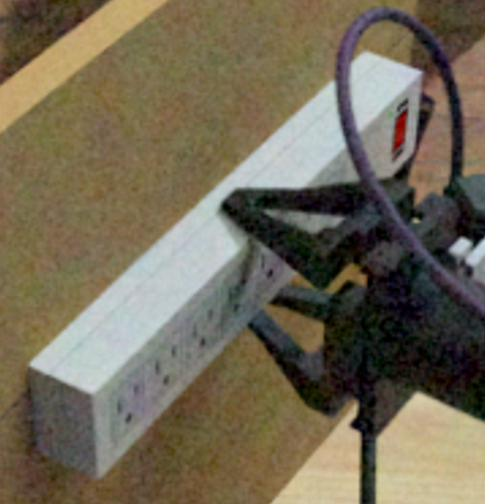

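Request:
{"method": "move", "body": {
  "target": [0,0,0,0,0,0,0.25,-0.00968,-0.0030,-0.02573,-0.00423,0.01368,0,-0.2],
  "speed": 0.03,
  "cameras": []
}}

Scene clock: 723.60 s.
left_arm: end_effector_position=(+0.1209, +0.1763, +0.3101) grip_measured=+0.247 grip_effort_nm=0.15 end_effector_quat_wxyz=(+0.475, +0.057, +0.846, -0.236) | right_arm: end_effector_position=(+0.3374, -0.0138, +0.2862) grip_measured=+0.078 grip_effort_nm=-1.03 end_effector_quat_wxyz=(+0.216, +0.195, +0.679, +0.674)
Joint positions: left_arm=[-1.153 0.583 1.038 -1 -0.565 -0.708 0.059] | right_arm=[0.34 1.407 0.789 0.619 -0.681 1.542 0.051]
Joint torques (N m): left_arm=[0.64 1.18 4.22 1.79 -0.23 0.05] | right_arm=[0.76 -5.7 7.84 2.47 0.51 -0.53]
Heat: left arm: 34 °C; right arm: 48 °C.
Hand target: left_arm +0.1215, +0.1798, +0.3072; +0.478, +0.055, +0.845, -0.233 | right_arm +0.3459, -0.0128, +0.3233; +0.287, +0.150, +0.649, +0.689
Off the commanded pose: left_arm 0.005 m, 1 deg | right_arm 0.038 m, 10 deg.
move: off_target (right_arm)
No camera images: "cameras" was empty.

Request:
{"method": "move", "body": {
  "target": [0,0,0,0,0,0,0.25,-0.0086,-0.00266,-0.02287,-0.00376,0.01216,0,-0.2],
  "speed": 0.03,
  "cameras": []
}}

Scene clock: 725.27 s.
left_arm: end_effector_position=(+0.1209, +0.1763, +0.3101) grip_measured=+0.247 grip_effort_nm=0.15 end_effector_quat_wxyz=(+0.475, +0.057, +0.846, -0.236) | right_arm: end_effector_position=(+0.3367, -0.0135, +0.2840) grip_measured=+0.078 grip_effort_nm=-1.03 end_effector_quat_wxyz=(+0.214, +0.197, +0.681, +0.673)
Joint positions: left_arm=[-1.153 0.583 1.038 -1 -0.565 -0.708 0.059] | right_arm=[0.342 1.407 0.785 0.618 -0.68 1.542 0.051]
Joint torques (N m): left_arm=[0.65 1.21 4.21 1.8 -0.22 0.05] | right_arm=[0.76 -6.41 5.98 2.29 0.51 -0.53]
Heat: left arm: 34 °C; right arm: 48 °C.
Hand target: left_arm +0.1215, +0.1798, +0.3072; +0.478, +0.055, +0.845, -0.233 | right_arm +0.3408, -0.0144, +0.3096; +0.275, +0.161, +0.658, +0.682
Off the commanded pose: left_arm 0.005 m, 1 deg | right_arm 0.026 m, 9 deg.
move: off_target (right_arm)
No camera images: "cameras" was empty.

Request:
{"method": "move", "body": {
  "target": [0,0,0,0,0,0,0.25,0.0051,0.0016,-0.01467,-0.00235,0.0076,0,-0.2],
  "speed": 0.03,
  "cameras": []
}}

Scene clock: 727.40 s.
left_arm: end_effector_position=(+0.1209, +0.1763, +0.3101) grip_measured=+0.247 grip_effort_nm=0.15 end_effector_quat_wxyz=(+0.475, +0.057, +0.846, -0.236) | right_arm: end_effector_position=(+0.3367, -0.0135, +0.2840) grip_measured=+0.078 grip_effort_nm=-1.03 end_effector_quat_wxyz=(+0.214, +0.197, +0.681, +0.673)
Joint positions: left_arm=[-1.153 0.583 1.038 -1 -0.565 -0.708 0.059] | right_arm=[0.342 1.407 0.785 0.618 -0.68 1.542 0.051]
Joint torques (N m): left_arm=[0.62 1.21 4.23 1.81 -0.22 0.05] | right_arm=[0.7 -4.94 5.93 2.25 0.51 -0.55]
Heat: left arm: 34 °C; right arm: 48 °C.
Hand target: left_arm +0.1215, +0.1798, +0.3072; +0.478, +0.055, +0.845, -0.233 | right_arm +0.3438, -0.0134, +0.3008; +0.268, +0.168, +0.664, +0.677
Off the commanded pose: left_arm 0.005 m, 1 deg | right_arm 0.018 m, 7 deg.
move: off_target (right_arm)
No camera images: "cameras" was empty.

Request:
{"method": "move", "body": {
  "target": [0,0,0,0,0,0,0.25,0,0,-0.00667,0,0,0,-0.2],
  "speed": 0.03,
  "cameras": []
}}

Scene clock: 728.87 s.
left_arm: end_effector_position=(+0.1209, +0.1763, +0.3101) grip_measured=+0.247 grip_effort_nm=0.15 end_effector_quat_wxyz=(+0.475, +0.057, +0.846, -0.236) | right_arm: end_effector_position=(+0.3368, -0.0134, +0.2832) grip_measured=+0.078 grip_effort_nm=-1.03 end_effector_quat_wxyz=(+0.216, +0.195, +0.679, +0.674)
Joint positions: left_arm=[-1.153 0.583 1.038 -1 -0.565 -0.708 0.059] | right_arm=[0.342 1.411 0.779 0.634 -0.679 1.542 0.051]
Joint torques (N m): left_arm=[0.62 1.18 4.23 1.8 -0.23 0.05] | right_arm=[0.81 -4.74 5.64 2.26 0.49 -0.52]
Heat: left arm: 34 °C; right arm: 48 °C.
Hand target: left_arm +0.1215, +0.1798, +0.3072; +0.478, +0.055, +0.845, -0.233 | right_arm +0.3438, -0.0134, +0.2967; +0.268, +0.168, +0.664, +0.677
Off the commanded pose: left_arm 0.005 m, 1 deg | right_arm 0.015 m, 7 deg.
move: off_target (right_arm)
No camera images: "cameras" was empty.

Request:
{"method": "move", "body": {
  "target": [0,0,0,0,0,0,0.25,0,0,-0.00667,0,0,0,-0.2],
  "speed": 0.03,
  "cameras": []
}}

Scene clock: 730.43 s.
left_arm: end_effector_position=(+0.1209, +0.1763, +0.3101) grip_measured=+0.247 grip_effort_nm=0.15 end_effector_quat_wxyz=(+0.475, +0.057, +0.846, -0.236) | right_arm: end_effector_position=(+0.3370, -0.0133, +0.2828) grip_measured=+0.078 grip_effort_nm=-1.03 end_effector_quat_wxyz=(+0.217, +0.194, +0.676, +0.677)
Joint positions: left_arm=[-1.153 0.583 1.038 -1 -0.565 -0.708 0.059] | right_arm=[0.343 1.417 0.771 0.66 -0.679 1.548 0.051]
Joint torques (N m): left_arm=[0.66 1.18 4.19 1.8 -0.22 0.04] | right_arm=[0.76 -4.55 5.48 2.17 0.49 -0.6]
Heat: left arm: 34 °C; right arm: 48 °C.
Hand target: left_arm +0.1215, +0.1798, +0.3072; +0.478, +0.055, +0.845, -0.233 | right_arm +0.3438, -0.0134, +0.2928; +0.268, +0.168, +0.664, +0.677
Off the commanded pose: left_arm 0.005 m, 1 deg | right_arm 0.012 m, 7 deg.
move: off_target (right_arm)
No camera images: "cameras" was empty.

Request:
{"method": "move", "body": {
  "target": [0,0,0,0,0,0,0.25,-0.0028,0.0019,-0.0033,0,0,0,-0.2],
  "speed": 0.03,
  "cameras": []
}}

Scene clock: 735.63 s.
left_arm: end_effector_position=(+0.1209, +0.1763, +0.3101) grip_measured=+0.247 grip_effort_nm=0.15 end_effector_quat_wxyz=(+0.475, +0.057, +0.846, -0.236) | right_arm: end_effector_position=(+0.3368, -0.0133, +0.2826) grip_measured=+0.078 grip_effort_nm=-1.03 end_effector_quat_wxyz=(+0.220, +0.195, +0.674, +0.678)
Joint positions: left_arm=[-1.153 0.583 1.038 -1 -0.565 -0.708 0.059] | right_arm=[0.345 1.417 0.763 0.675 -0.671 1.552 0.051]
Joint torques (N m): left_arm=[0.62 1.21 4.23 1.8 -0.22 0.05] | right_arm=[0.9 -4.55 5.31 2.15 0.44 -0.65]
Heat: left arm: 34 °C; right arm: 47 °C.
Hand target: left_arm +0.1215, +0.1798, +0.3072; +0.478, +0.055, +0.845, -0.233 | right_arm +0.3421, -0.0123, +0.2907; +0.268, +0.168, +0.664, +0.677
Off the commanded pose: left_arm 0.005 m, 1 deg | right_arm 0.010 m, 6 deg.
move: off_target (right_arm)
No camera images: "cameras" was empty.

Request:
{"method": "move", "body": {
  "target": [0,0,0,0,0,0,0.25,0,0,-0.0067,-0.002,0.0064,0,-0.2],
  "speed": 0.03,
  "cameras": ["cam_head_left"]
}}

Request:
{"method": "zoom_image", "body": {
  "camera": "cam_head_left",
  "region": [375, 100, 500, 230]
}}

Scene clock: 743.93 s.
left_arm: end_effector_position=(+0.1209, +0.1763, +0.3101) grip_measured=+0.247 grip_effort_nm=0.15 end_effector_quat_wxyz=(+0.475, +0.057, +0.846, -0.236) | right_arm: end_effector_position=(+0.3369, -0.0133, +0.2827) grip_measured=+0.078 grip_effort_nm=-1.03 end_effector_quat_wxyz=(+0.220, +0.195, +0.673, +0.678)
Joint positions: left_arm=[-1.153 0.583 1.038 -1 -0.565 -0.708 0.059] | right_arm=[0.345 1.417 0.763 0.676 -0.671 1.553 0.051]
Joint torques (N m): left_arm=[0.65 1.21 4.23 1.8 -0.22 0.04] | right_arm=[0.94 -4.52 5.33 1.95 0.46 -0.64]
Heat: left arm: 34 °C; right arm: 48 °C.
Hand target: left_arm +0.1215, +0.1798, +0.3072; +0.478, +0.055, +0.845, -0.233 | right_arm +0.3422, -0.0123, +0.2868; +0.262, +0.174, +0.669, +0.674
Off the commanded pose: left_arm 0.005 m, 1 deg | right_arm 0.007 m, 5 deg.
move: off_target (right_arm)
Images, in order (width x height): cam_head_left 896x504.

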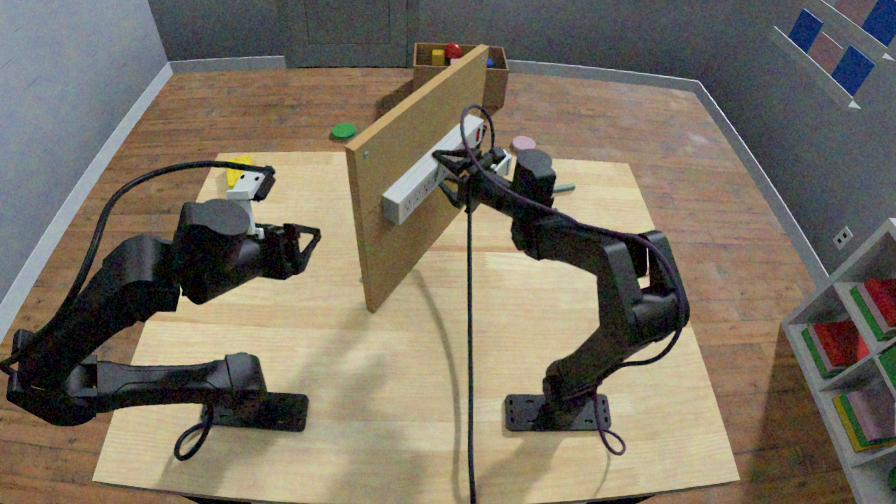

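Scaled by 3.877 from the camera's 896x504 image, which has a finer 1280x720 frame.

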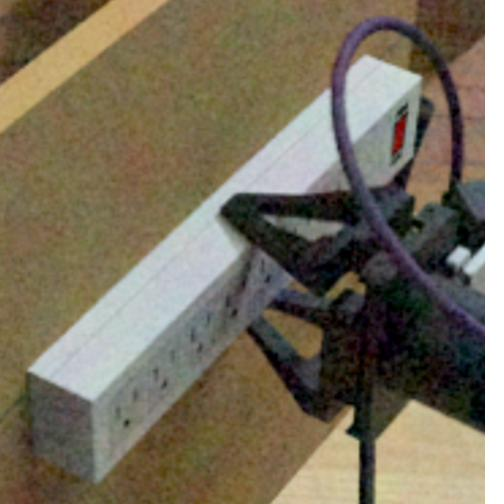

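Request:
{"method": "move", "body": {
  "target": [0,0,0,0,0,0,0.25,0,0,-0.005,0.0157,0.0229,0,-0.2],
  "speed": 0.03,
  "cameras": []
}}

Scene clock: 749.03 s.
left_arm: end_effector_position=(+0.1209, +0.1763, +0.3101) grip_measured=+0.247 grip_effort_nm=0.15 end_effector_quat_wxyz=(+0.475, +0.057, +0.846, -0.236) | right_arm: end_effector_position=(+0.3369, -0.0132, +0.2823) grip_measured=+0.078 grip_effort_nm=-1.03 end_effector_quat_wxyz=(+0.219, +0.198, +0.670, +0.682)
Joint positions: left_arm=[-1.153 0.583 1.038 -1 -0.565 -0.708 0.059] | right_arm=[0.347 1.421 0.755 0.697 -0.665 1.568 0.051]
Joint torques (N m): left_arm=[0.66 1.22 4.22 1.81 -0.22 0.05] | right_arm=[0.94 -4.48 5.23 1.87 0.45 0.01]
Heat: left arm: 34 °C; right arm: 47 °C.
Hand target: left_arm +0.1215, +0.1798, +0.3072; +0.478, +0.055, +0.845, -0.233 | right_arm +0.3422, -0.0123, +0.2839; +0.233, +0.205, +0.661, +0.683
Off the commanded pose: left_arm 0.005 m, 1 deg | right_arm 0.006 m, 2 deg.
move: done
No camera images: "cameras" was empty.

Request:
{"method": "move", "body": {
  "target": [0,0,0,0,0,0,0.25,0,0,-0.0137,-0.00376,0.01216,0,-0.2],
  "speed": 0.03,
  "cameras": []
}}

Scene clock: 752.93 s.
left_arm: end_effector_position=(+0.1209, +0.1763, +0.3101) grip_measured=+0.247 grip_effort_nm=0.15 end_effector_quat_wxyz=(+0.475, +0.057, +0.846, -0.236) | right_arm: end_effector_position=(+0.3370, -0.0132, +0.2819) grip_measured=+0.078 grip_effort_nm=-1.03 end_effector_quat_wxyz=(+0.218, +0.199, +0.670, +0.681)
Joint positions: left_arm=[-1.153 0.583 1.038 -1 -0.565 -0.708 0.059] | right_arm=[0.347 1.421 0.755 0.696 -0.665 1.568 0.051]
Joint torques (N m): left_arm=[0.62 1.22 4.22 1.79 -0.23 0.04] | right_arm=[0.96 -4.6 5.14 1.52 0.46 0.03]
Heat: left arm: 34 °C; right arm: 47 °C.
Hand target: left_arm +0.1215, +0.1798, +0.3072; +0.478, +0.055, +0.845, -0.233 | right_arm +0.3422, -0.0123, +0.2755; +0.222, +0.216, +0.669, +0.675
Off the commanded pose: left_arm 0.005 m, 1 deg | right_arm 0.008 m, 2 deg.
move: done
No camera images: "cameras" was empty.

Request:
{"method": "move", "body": {
  "target": [0,0,0,0,0,0,0.25,0,0,-0.0137,-0.00376,0.01216,0,-0.2],
  "speed": 0.03,
  "cameras": []
}}

Scene clock: 754.33 s.
left_arm: end_effector_position=(+0.1209, +0.1763, +0.3101) grip_measured=+0.247 grip_effort_nm=0.15 end_effector_quat_wxyz=(+0.475, +0.057, +0.846, -0.236) | right_arm: end_effector_position=(+0.3370, -0.0132, +0.2812) grip_measured=+0.078 grip_effort_nm=-1.03 end_effector_quat_wxyz=(+0.217, +0.200, +0.670, +0.681)
Joint positions: left_arm=[-1.153 0.583 1.038 -1 -0.565 -0.708 0.059] | right_arm=[0.347 1.421 0.755 0.693 -0.665 1.568 0.051]
Joint torques (N m): left_arm=[0.64 1.21 4.22 1.8 -0.22 0.05] | right_arm=[0.99 -4.72 5.11 1.19 0.47 0.05]
Heat: left arm: 34 °C; right arm: 46 °C.
Hand target: left_arm +0.1215, +0.1798, +0.3072; +0.478, +0.055, +0.845, -0.233 | right_arm +0.3422, -0.0123, +0.2673; +0.210, +0.228, +0.677, +0.667
Off the commanded pose: left_arm 0.005 m, 1 deg | right_arm 0.015 m, 4 deg.
move: off_target (right_arm)
No camera images: "cameras" was empty.

Request:
{"method": "move", "body": {
  "target": [0,0,0,0,0,0,0.25,0,0,-0.0137,-0.00376,0.01216,0,-0.2],
  "speed": 0.03,
  "cameras": []
}}

Scene clock: 756.13 s.
left_arm: end_effector_position=(+0.1209, +0.1763, +0.3101) grip_measured=+0.247 grip_effort_nm=0.15 end_effector_quat_wxyz=(+0.475, +0.057, +0.846, -0.236) | right_arm: end_effector_position=(+0.3370, -0.0132, +0.2806) grip_measured=+0.078 grip_effort_nm=-1.02 end_effector_quat_wxyz=(+0.216, +0.201, +0.671, +0.680)
Joint positions: left_arm=[-1.153 0.583 1.038 -1 -0.565 -0.708 0.059] | right_arm=[0.347 1.421 0.755 0.69 -0.665 1.568 0.051]
Joint torques (N m): left_arm=[0.66 1.22 4.23 1.8 -0.22 0.05] | right_arm=[0.94 -4.74 5.03 0.88 0.45 0.07]
Heat: left arm: 34 °C; right arm: 46 °C.
Hand target: left_arm +0.1215, +0.1798, +0.3072; +0.478, +0.055, +0.845, -0.233 | right_arm +0.3422, -0.0123, +0.2591; +0.198, +0.239, +0.685, +0.659
Off the commanded pose: left_arm 0.005 m, 1 deg | right_arm 0.022 m, 6 deg.
move: off_target (right_arm)
No camera images: "cameras" was empty.

Request:
{"method": "move", "body": {
  "target": [0,0,0,0,0,0,0.25,-0.0055,0.0037,0,0,0,0,-0.2],
  "speed": 0.03,
  "cameras": []
}}

Scene clock: 758.63 s.
left_arm: end_effector_position=(+0.1209, +0.1763, +0.3101) grip_measured=+0.247 grip_effort_nm=0.15 end_effector_quat_wxyz=(+0.475, +0.057, +0.846, -0.236) | right_arm: end_effector_position=(+0.3370, -0.0131, +0.2807) grip_measured=+0.078 grip_effort_nm=-1.03 end_effector_quat_wxyz=(+0.217, +0.203, +0.671, +0.679)
Joint positions: left_arm=[-1.153 0.583 1.038 -1 -0.565 -0.708 0.059] | right_arm=[0.35 1.418 0.755 0.685 -0.658 1.568 0.051]
Joint torques (N m): left_arm=[0.62 1.2 4.22 1.79 -0.23 0.05] | right_arm=[1.43 -5.22 4.52 0.9 0.46 0.06]
Heat: left arm: 34 °C; right arm: 45 °C.
Hand target: left_arm +0.1215, +0.1798, +0.3072; +0.478, +0.055, +0.845, -0.233 | right_arm +0.3389, -0.0101, +0.2591; +0.198, +0.239, +0.685, +0.659
Off the commanded pose: left_arm 0.005 m, 1 deg | right_arm 0.022 m, 6 deg.
move: off_target (right_arm)
No camera images: "cameras" was empty.

Request:
{"method": "move", "body": {
  "target": [0,0,0,0,0,0,0.25,0.0111,-0.0075,0,0,0,0,-0.2],
  "speed": 0.03,
  "cameras": []
}}

Scene clock: 760.13 s.
left_arm: end_effector_position=(+0.1209, +0.1763, +0.3101) grip_measured=+0.247 grip_effort_nm=0.15 end_effector_quat_wxyz=(+0.475, +0.057, +0.846, -0.236) | right_arm: end_effector_position=(+0.3370, -0.0132, +0.2807) grip_measured=+0.078 grip_effort_nm=-1.03 end_effector_quat_wxyz=(+0.217, +0.202, +0.671, +0.679)
Joint positions: left_arm=[-1.153 0.583 1.038 -1 -0.565 -0.708 0.059] | right_arm=[0.349 1.418 0.755 0.685 -0.659 1.568 0.051]
Joint torques (N m): left_arm=[0.62 1.22 4.22 1.8 -0.22 0.05] | right_arm=[-0.1 -3.82 5.53 0.93 0.28 0.07]
Heat: left arm: 34 °C; right arm: 44 °C.
Hand target: left_arm +0.1215, +0.1798, +0.3072; +0.478, +0.055, +0.845, -0.233 | right_arm +0.3455, -0.0146, +0.2591; +0.198, +0.239, +0.685, +0.659
Off the commanded pose: left_arm 0.005 m, 1 deg | right_arm 0.023 m, 6 deg.
move: off_target (right_arm)
No camera images: "cameras" was empty.

Request:
{"method": "move", "body": {
  "target": [0,0,0,0,0,0,0.25,0.0083,-0.0056,-0.005,0,0,0,-0.2],
  "speed": 0.03,
  "cameras": []
}}

Scene clock: 761.60 s.
left_arm: end_effector_position=(+0.1209, +0.1763, +0.3101) grip_measured=+0.247 grip_effort_nm=0.15 end_effector_quat_wxyz=(+0.475, +0.057, +0.846, -0.236) | right_arm: end_effector_position=(+0.3389, -0.0145, +0.2708) grip_measured=+0.077 grip_effort_nm=-1.03 end_effector_quat_wxyz=(+0.202, +0.210, +0.678, +0.675)
Joint positions: left_arm=[-1.153 0.583 1.038 -1 -0.565 -0.708 0.059] | right_arm=[0.337 1.436 0.755 0.672 -0.683 1.575 0.051]
Joint torques (N m): left_arm=[0.65 1.2 4.23 1.79 -0.24 0.05] | right_arm=[-0.38 -3.7 6.05 1.16 0.35 -0.04]
Heat: left arm: 34 °C; right arm: 44 °C.
Hand target: left_arm +0.1215, +0.1798, +0.3072; +0.478, +0.055, +0.845, -0.233 | right_arm +0.3506, -0.0180, +0.2561; +0.199, +0.239, +0.685, +0.659
Off the commanded pose: left_arm 0.005 m, 1 deg | right_arm 0.019 m, 4 deg.
move: off_target (right_arm)
No camera images: "cameras" was empty.

Request:
{"method": "wait", "body": {
  "seconds": 0,
  "cameras": ["cam_head_left"]
}}

Request:
{"method": "zoom_image", "body": {
  "camera": "cam_head_left",
  "region": [375, 100, 500, 230]
}}

Scene clock: 762.83 s.
left_arm: end_effector_position=(+0.1209, +0.1763, +0.3101) grip_measured=+0.247 grip_effort_nm=0.15 end_effector_quat_wxyz=(+0.475, +0.057, +0.846, -0.236) | right_arm: end_effector_position=(+0.3389, -0.0145, +0.2708) grip_measured=+0.077 grip_effort_nm=-1.03 end_effector_quat_wxyz=(+0.202, +0.210, +0.678, +0.675)
Joint positions: left_arm=[-1.153 0.583 1.038 -1 -0.565 -0.708 0.059] | right_arm=[0.337 1.436 0.755 0.672 -0.683 1.575 0.051]
Joint torques (N m): left_arm=[0.61 1.21 4.18 1.8 -0.22 0.04] | right_arm=[-0.4 -3.58 6.02 1.16 0.34 -0.04]
Heat: left arm: 34 °C; right arm: 44 °C.
Hand target: left_arm +0.1215, +0.1798, +0.3072; +0.478, +0.055, +0.845, -0.233 | right_arm +0.3506, -0.0180, +0.2561; +0.199, +0.239, +0.685, +0.659
Tool commands: left_gripper/opening=+0.25 right_gripper/opening=-0.2
Off the commanded pose: left_arm 0.005 m, 1 deg | right_arm 0.019 m, 4 deg.
Images, in order (width x height): cam_head_left 896x504.

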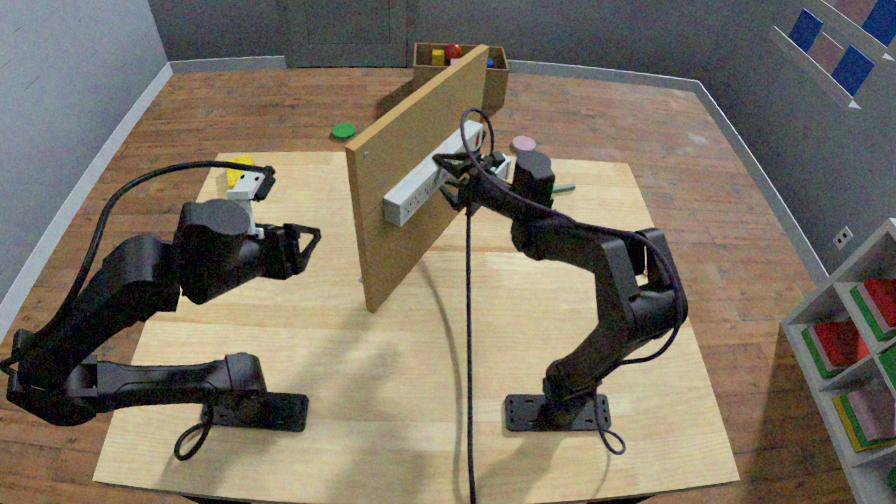

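Scaled by 3.877 from the camera's 896x504 image, which has a finer 1280x720 frame.

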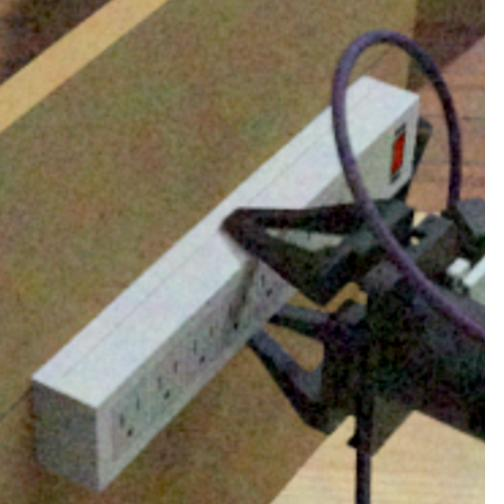

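Request:
{"method": "move", "body": {
  "target": [0,0,0,0,0,0,0.25,0,0,-0.0033,-0.0124,-0.0185,0,-0.2],
  "speed": 0.03,
  "cameras": []
}}

Scene clock: 766.60 s.
left_arm: end_effector_position=(+0.1209, +0.1763, +0.3101) grip_measured=+0.247 grip_effort_nm=0.15 end_effector_quat_wxyz=(+0.475, +0.057, +0.846, -0.236) | right_arm: end_effector_position=(+0.3390, -0.0145, +0.2699) grip_measured=+0.077 grip_effort_nm=-1.03 end_effector_quat_wxyz=(+0.211, +0.201, +0.681, +0.672)
Joint positions: left_arm=[-1.153 0.583 1.038 -1 -0.565 -0.708 0.059] | right_arm=[0.336 1.437 0.755 0.67 -0.684 1.546 0.051]
Joint torques (N m): left_arm=[0.65 1.2 4.21 1.8 -0.23 0.05] | right_arm=[-0.18 -3.44 5.48 1.33 0.41 -0.42]
Heat: left arm: 34 °C; right arm: 43 °C.
Hand target: left_arm +0.1215, +0.1798, +0.3072; +0.478, +0.055, +0.845, -0.233 | right_arm +0.3505, -0.0179, +0.2542; +0.223, +0.216, +0.692, +0.652
Off the commanded pose: left_arm 0.005 m, 1 deg | right_arm 0.020 m, 3 deg.
move: off_target (right_arm)
No camera images: "cameras" was empty.

Request:
{"method": "move", "body": {
  "target": [0,0,0,0,0,0,0.25,-0.0097,0.0006,0.0205,0.00565,-0.01825,0,-0.2],
  "speed": 0.02,
  "cameras": ["cam_head_left"]
}}

Request:
{"method": "zoom_image", "body": {
  "camera": "cam_head_left",
  "region": [375, 160, 435, 230]
}}

Scene clock: 771.13 s.
left_arm: end_effector_position=(+0.1209, +0.1763, +0.3101) grip_measured=+0.247 grip_effort_nm=0.15 end_effector_quat_wxyz=(+0.475, +0.057, +0.846, -0.236) | right_arm: end_effector_position=(+0.3395, -0.0154, +0.2697) grip_measured=+0.077 grip_effort_nm=-1.03 end_effector_quat_wxyz=(+0.217, +0.200, +0.680, +0.671)
Joint positions: left_arm=[-1.153 0.583 1.038 -1 -0.565 -0.708 0.059] | right_arm=[0.336 1.437 0.749 0.682 -0.677 1.54 0.051]
Joint torques (N m): left_arm=[0.65 1.21 4.23 1.8 -0.22 0.04] | right_arm=[0.31 -4.96 4.66 1.72 0.4 -0.33]
Heat: left arm: 34 °C; right arm: 43 °C.
Hand target: left_arm +0.1215, +0.1798, +0.3072; +0.478, +0.055, +0.845, -0.233 | right_arm +0.3447, -0.0175, +0.2664; +0.241, +0.199, +0.679, +0.664
Off the commanded pose: left_arm 0.005 m, 1 deg | right_arm 0.006 m, 3 deg.
move: off_target (right_arm)
Images, in order (width x height): cam_head_left 896x504.

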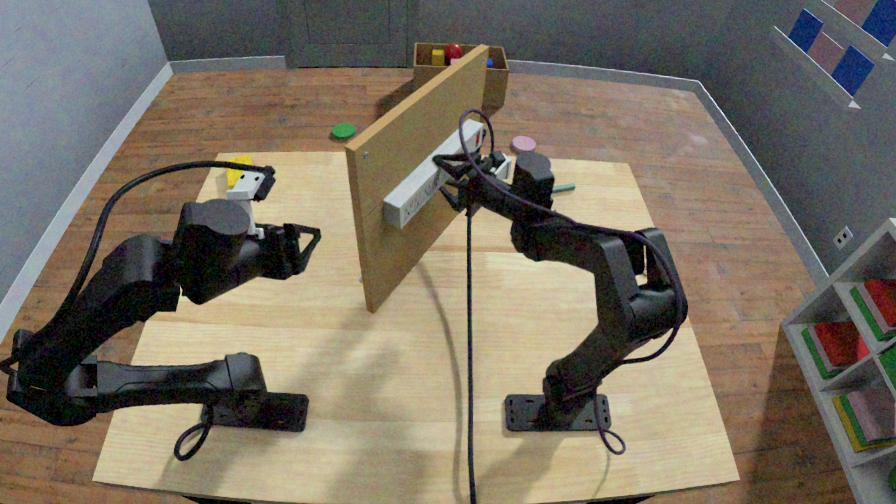

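Scaled by 7.200 from the camera's 896x504 image, which has a finer 1280x720 frame.

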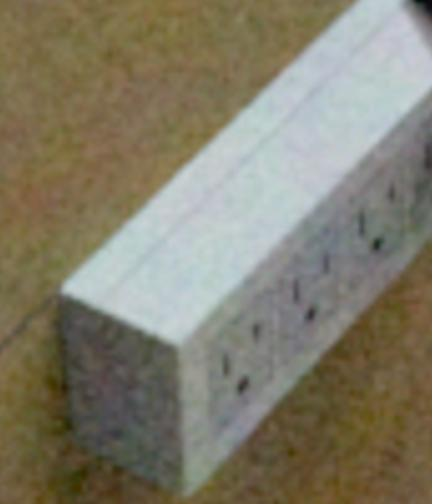

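Request:
{"method": "move", "body": {
  "target": [0,0,0,0,0,0,0.25,0,0,0,0,0,0,0.2],
  "speed": 0.02,
  "opening_speed": 0.2,
  "cameras": ["cam_head_left"]
}}

Request:
{"method": "zoom_image", "body": {
  "camera": "cam_head_left",
  "region": [375, 100, 500, 230]
}}

Scene clock: 775.50 s.
left_arm: end_effector_position=(+0.1209, +0.1763, +0.3101) grip_measured=+0.247 grip_effort_nm=0.15 end_effector_quat_wxyz=(+0.475, +0.057, +0.846, -0.236) | right_arm: end_effector_position=(+0.3439, -0.0183, +0.2714) grip_measured=+0.198 grip_effort_nm=0.12 end_effector_quat_wxyz=(+0.235, +0.201, +0.677, +0.667)
Joint positions: left_arm=[-1.153 0.583 1.038 -1 -0.565 -0.708 0.059] | right_arm=[0.337 1.437 0.749 0.69 -0.646 1.522 0.056]
Joint torques (N m): left_arm=[0.64 1.21 4.22 1.8 -0.22 0.05] | right_arm=[0.39 -4.94 4.71 1.68 0.09 -0.16]
Heat: left arm: 34 °C; right arm: 43 °C.
Hand target: left_arm +0.1215, +0.1798, +0.3072; +0.478, +0.055, +0.845, -0.233 | right_arm +0.3447, -0.0176, +0.2664; +0.241, +0.200, +0.679, +0.664
Off the commanded pose: left_arm 0.005 m, 1 deg | right_arm 0.005 m, 1 deg.
move: done
Images, in order (width x height): cam_head_left 896x504.

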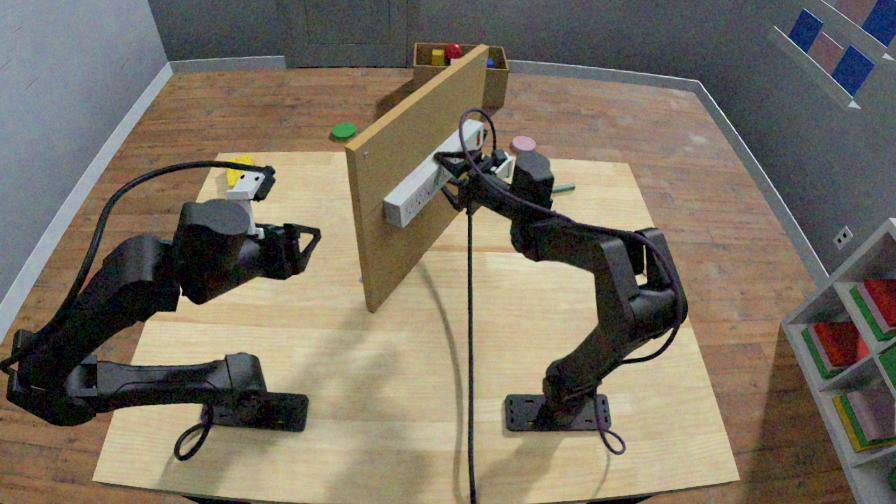

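Scaled by 3.877 from the camera's 896x504 image, which has a finer 1280x720 frame.

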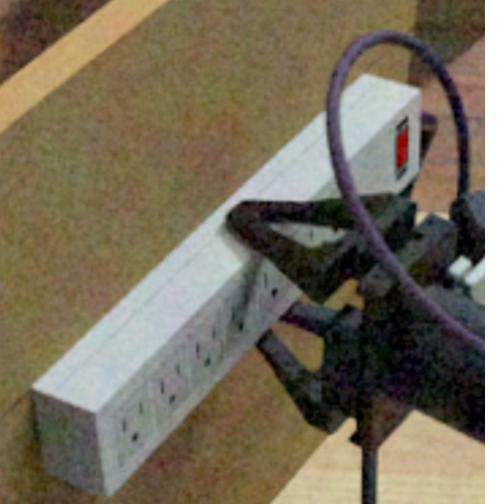

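Request:
{"method": "move", "body": {
  "target": [0,0,0,0,0,0,0.25,0,0,0,0,0,0,1.0],
  "speed": 0.02,
  "opening_speed": 0.4,
  "cameras": []
}}

Scene clock: 780.13 s.
left_arm: end_effector_position=(+0.1209, +0.1763, +0.3101) grip_measured=+0.247 grip_effort_nm=0.15 end_effector_quat_wxyz=(+0.475, +0.057, +0.846, -0.236) | right_arm: end_effector_position=(+0.3440, -0.0184, +0.2714) grip_measured=+0.998 grip_effort_nm=0.12 end_effector_quat_wxyz=(+0.235, +0.201, +0.677, +0.667)
Joint positions: left_arm=[-1.153 0.583 1.038 -1 -0.565 -0.708 0.059] | right_arm=[0.337 1.437 0.749 0.69 -0.645 1.522 0.094]
Joint torques (N m): left_arm=[0.65 1.2 4.26 1.8 -0.23 0.05] | right_arm=[0.32 -4.89 4.64 1.69 0.07 -0.17]
Heat: left arm: 34 °C; right arm: 42 °C.
Hand target: left_arm +0.1215, +0.1798, +0.3072; +0.478, +0.055, +0.845, -0.233 | right_arm +0.3447, -0.0176, +0.2664; +0.241, +0.200, +0.679, +0.664
Off the commanded pose: left_arm 0.005 m, 1 deg | right_arm 0.005 m, 1 deg.
move: done
No camera images: "cameras" was empty.


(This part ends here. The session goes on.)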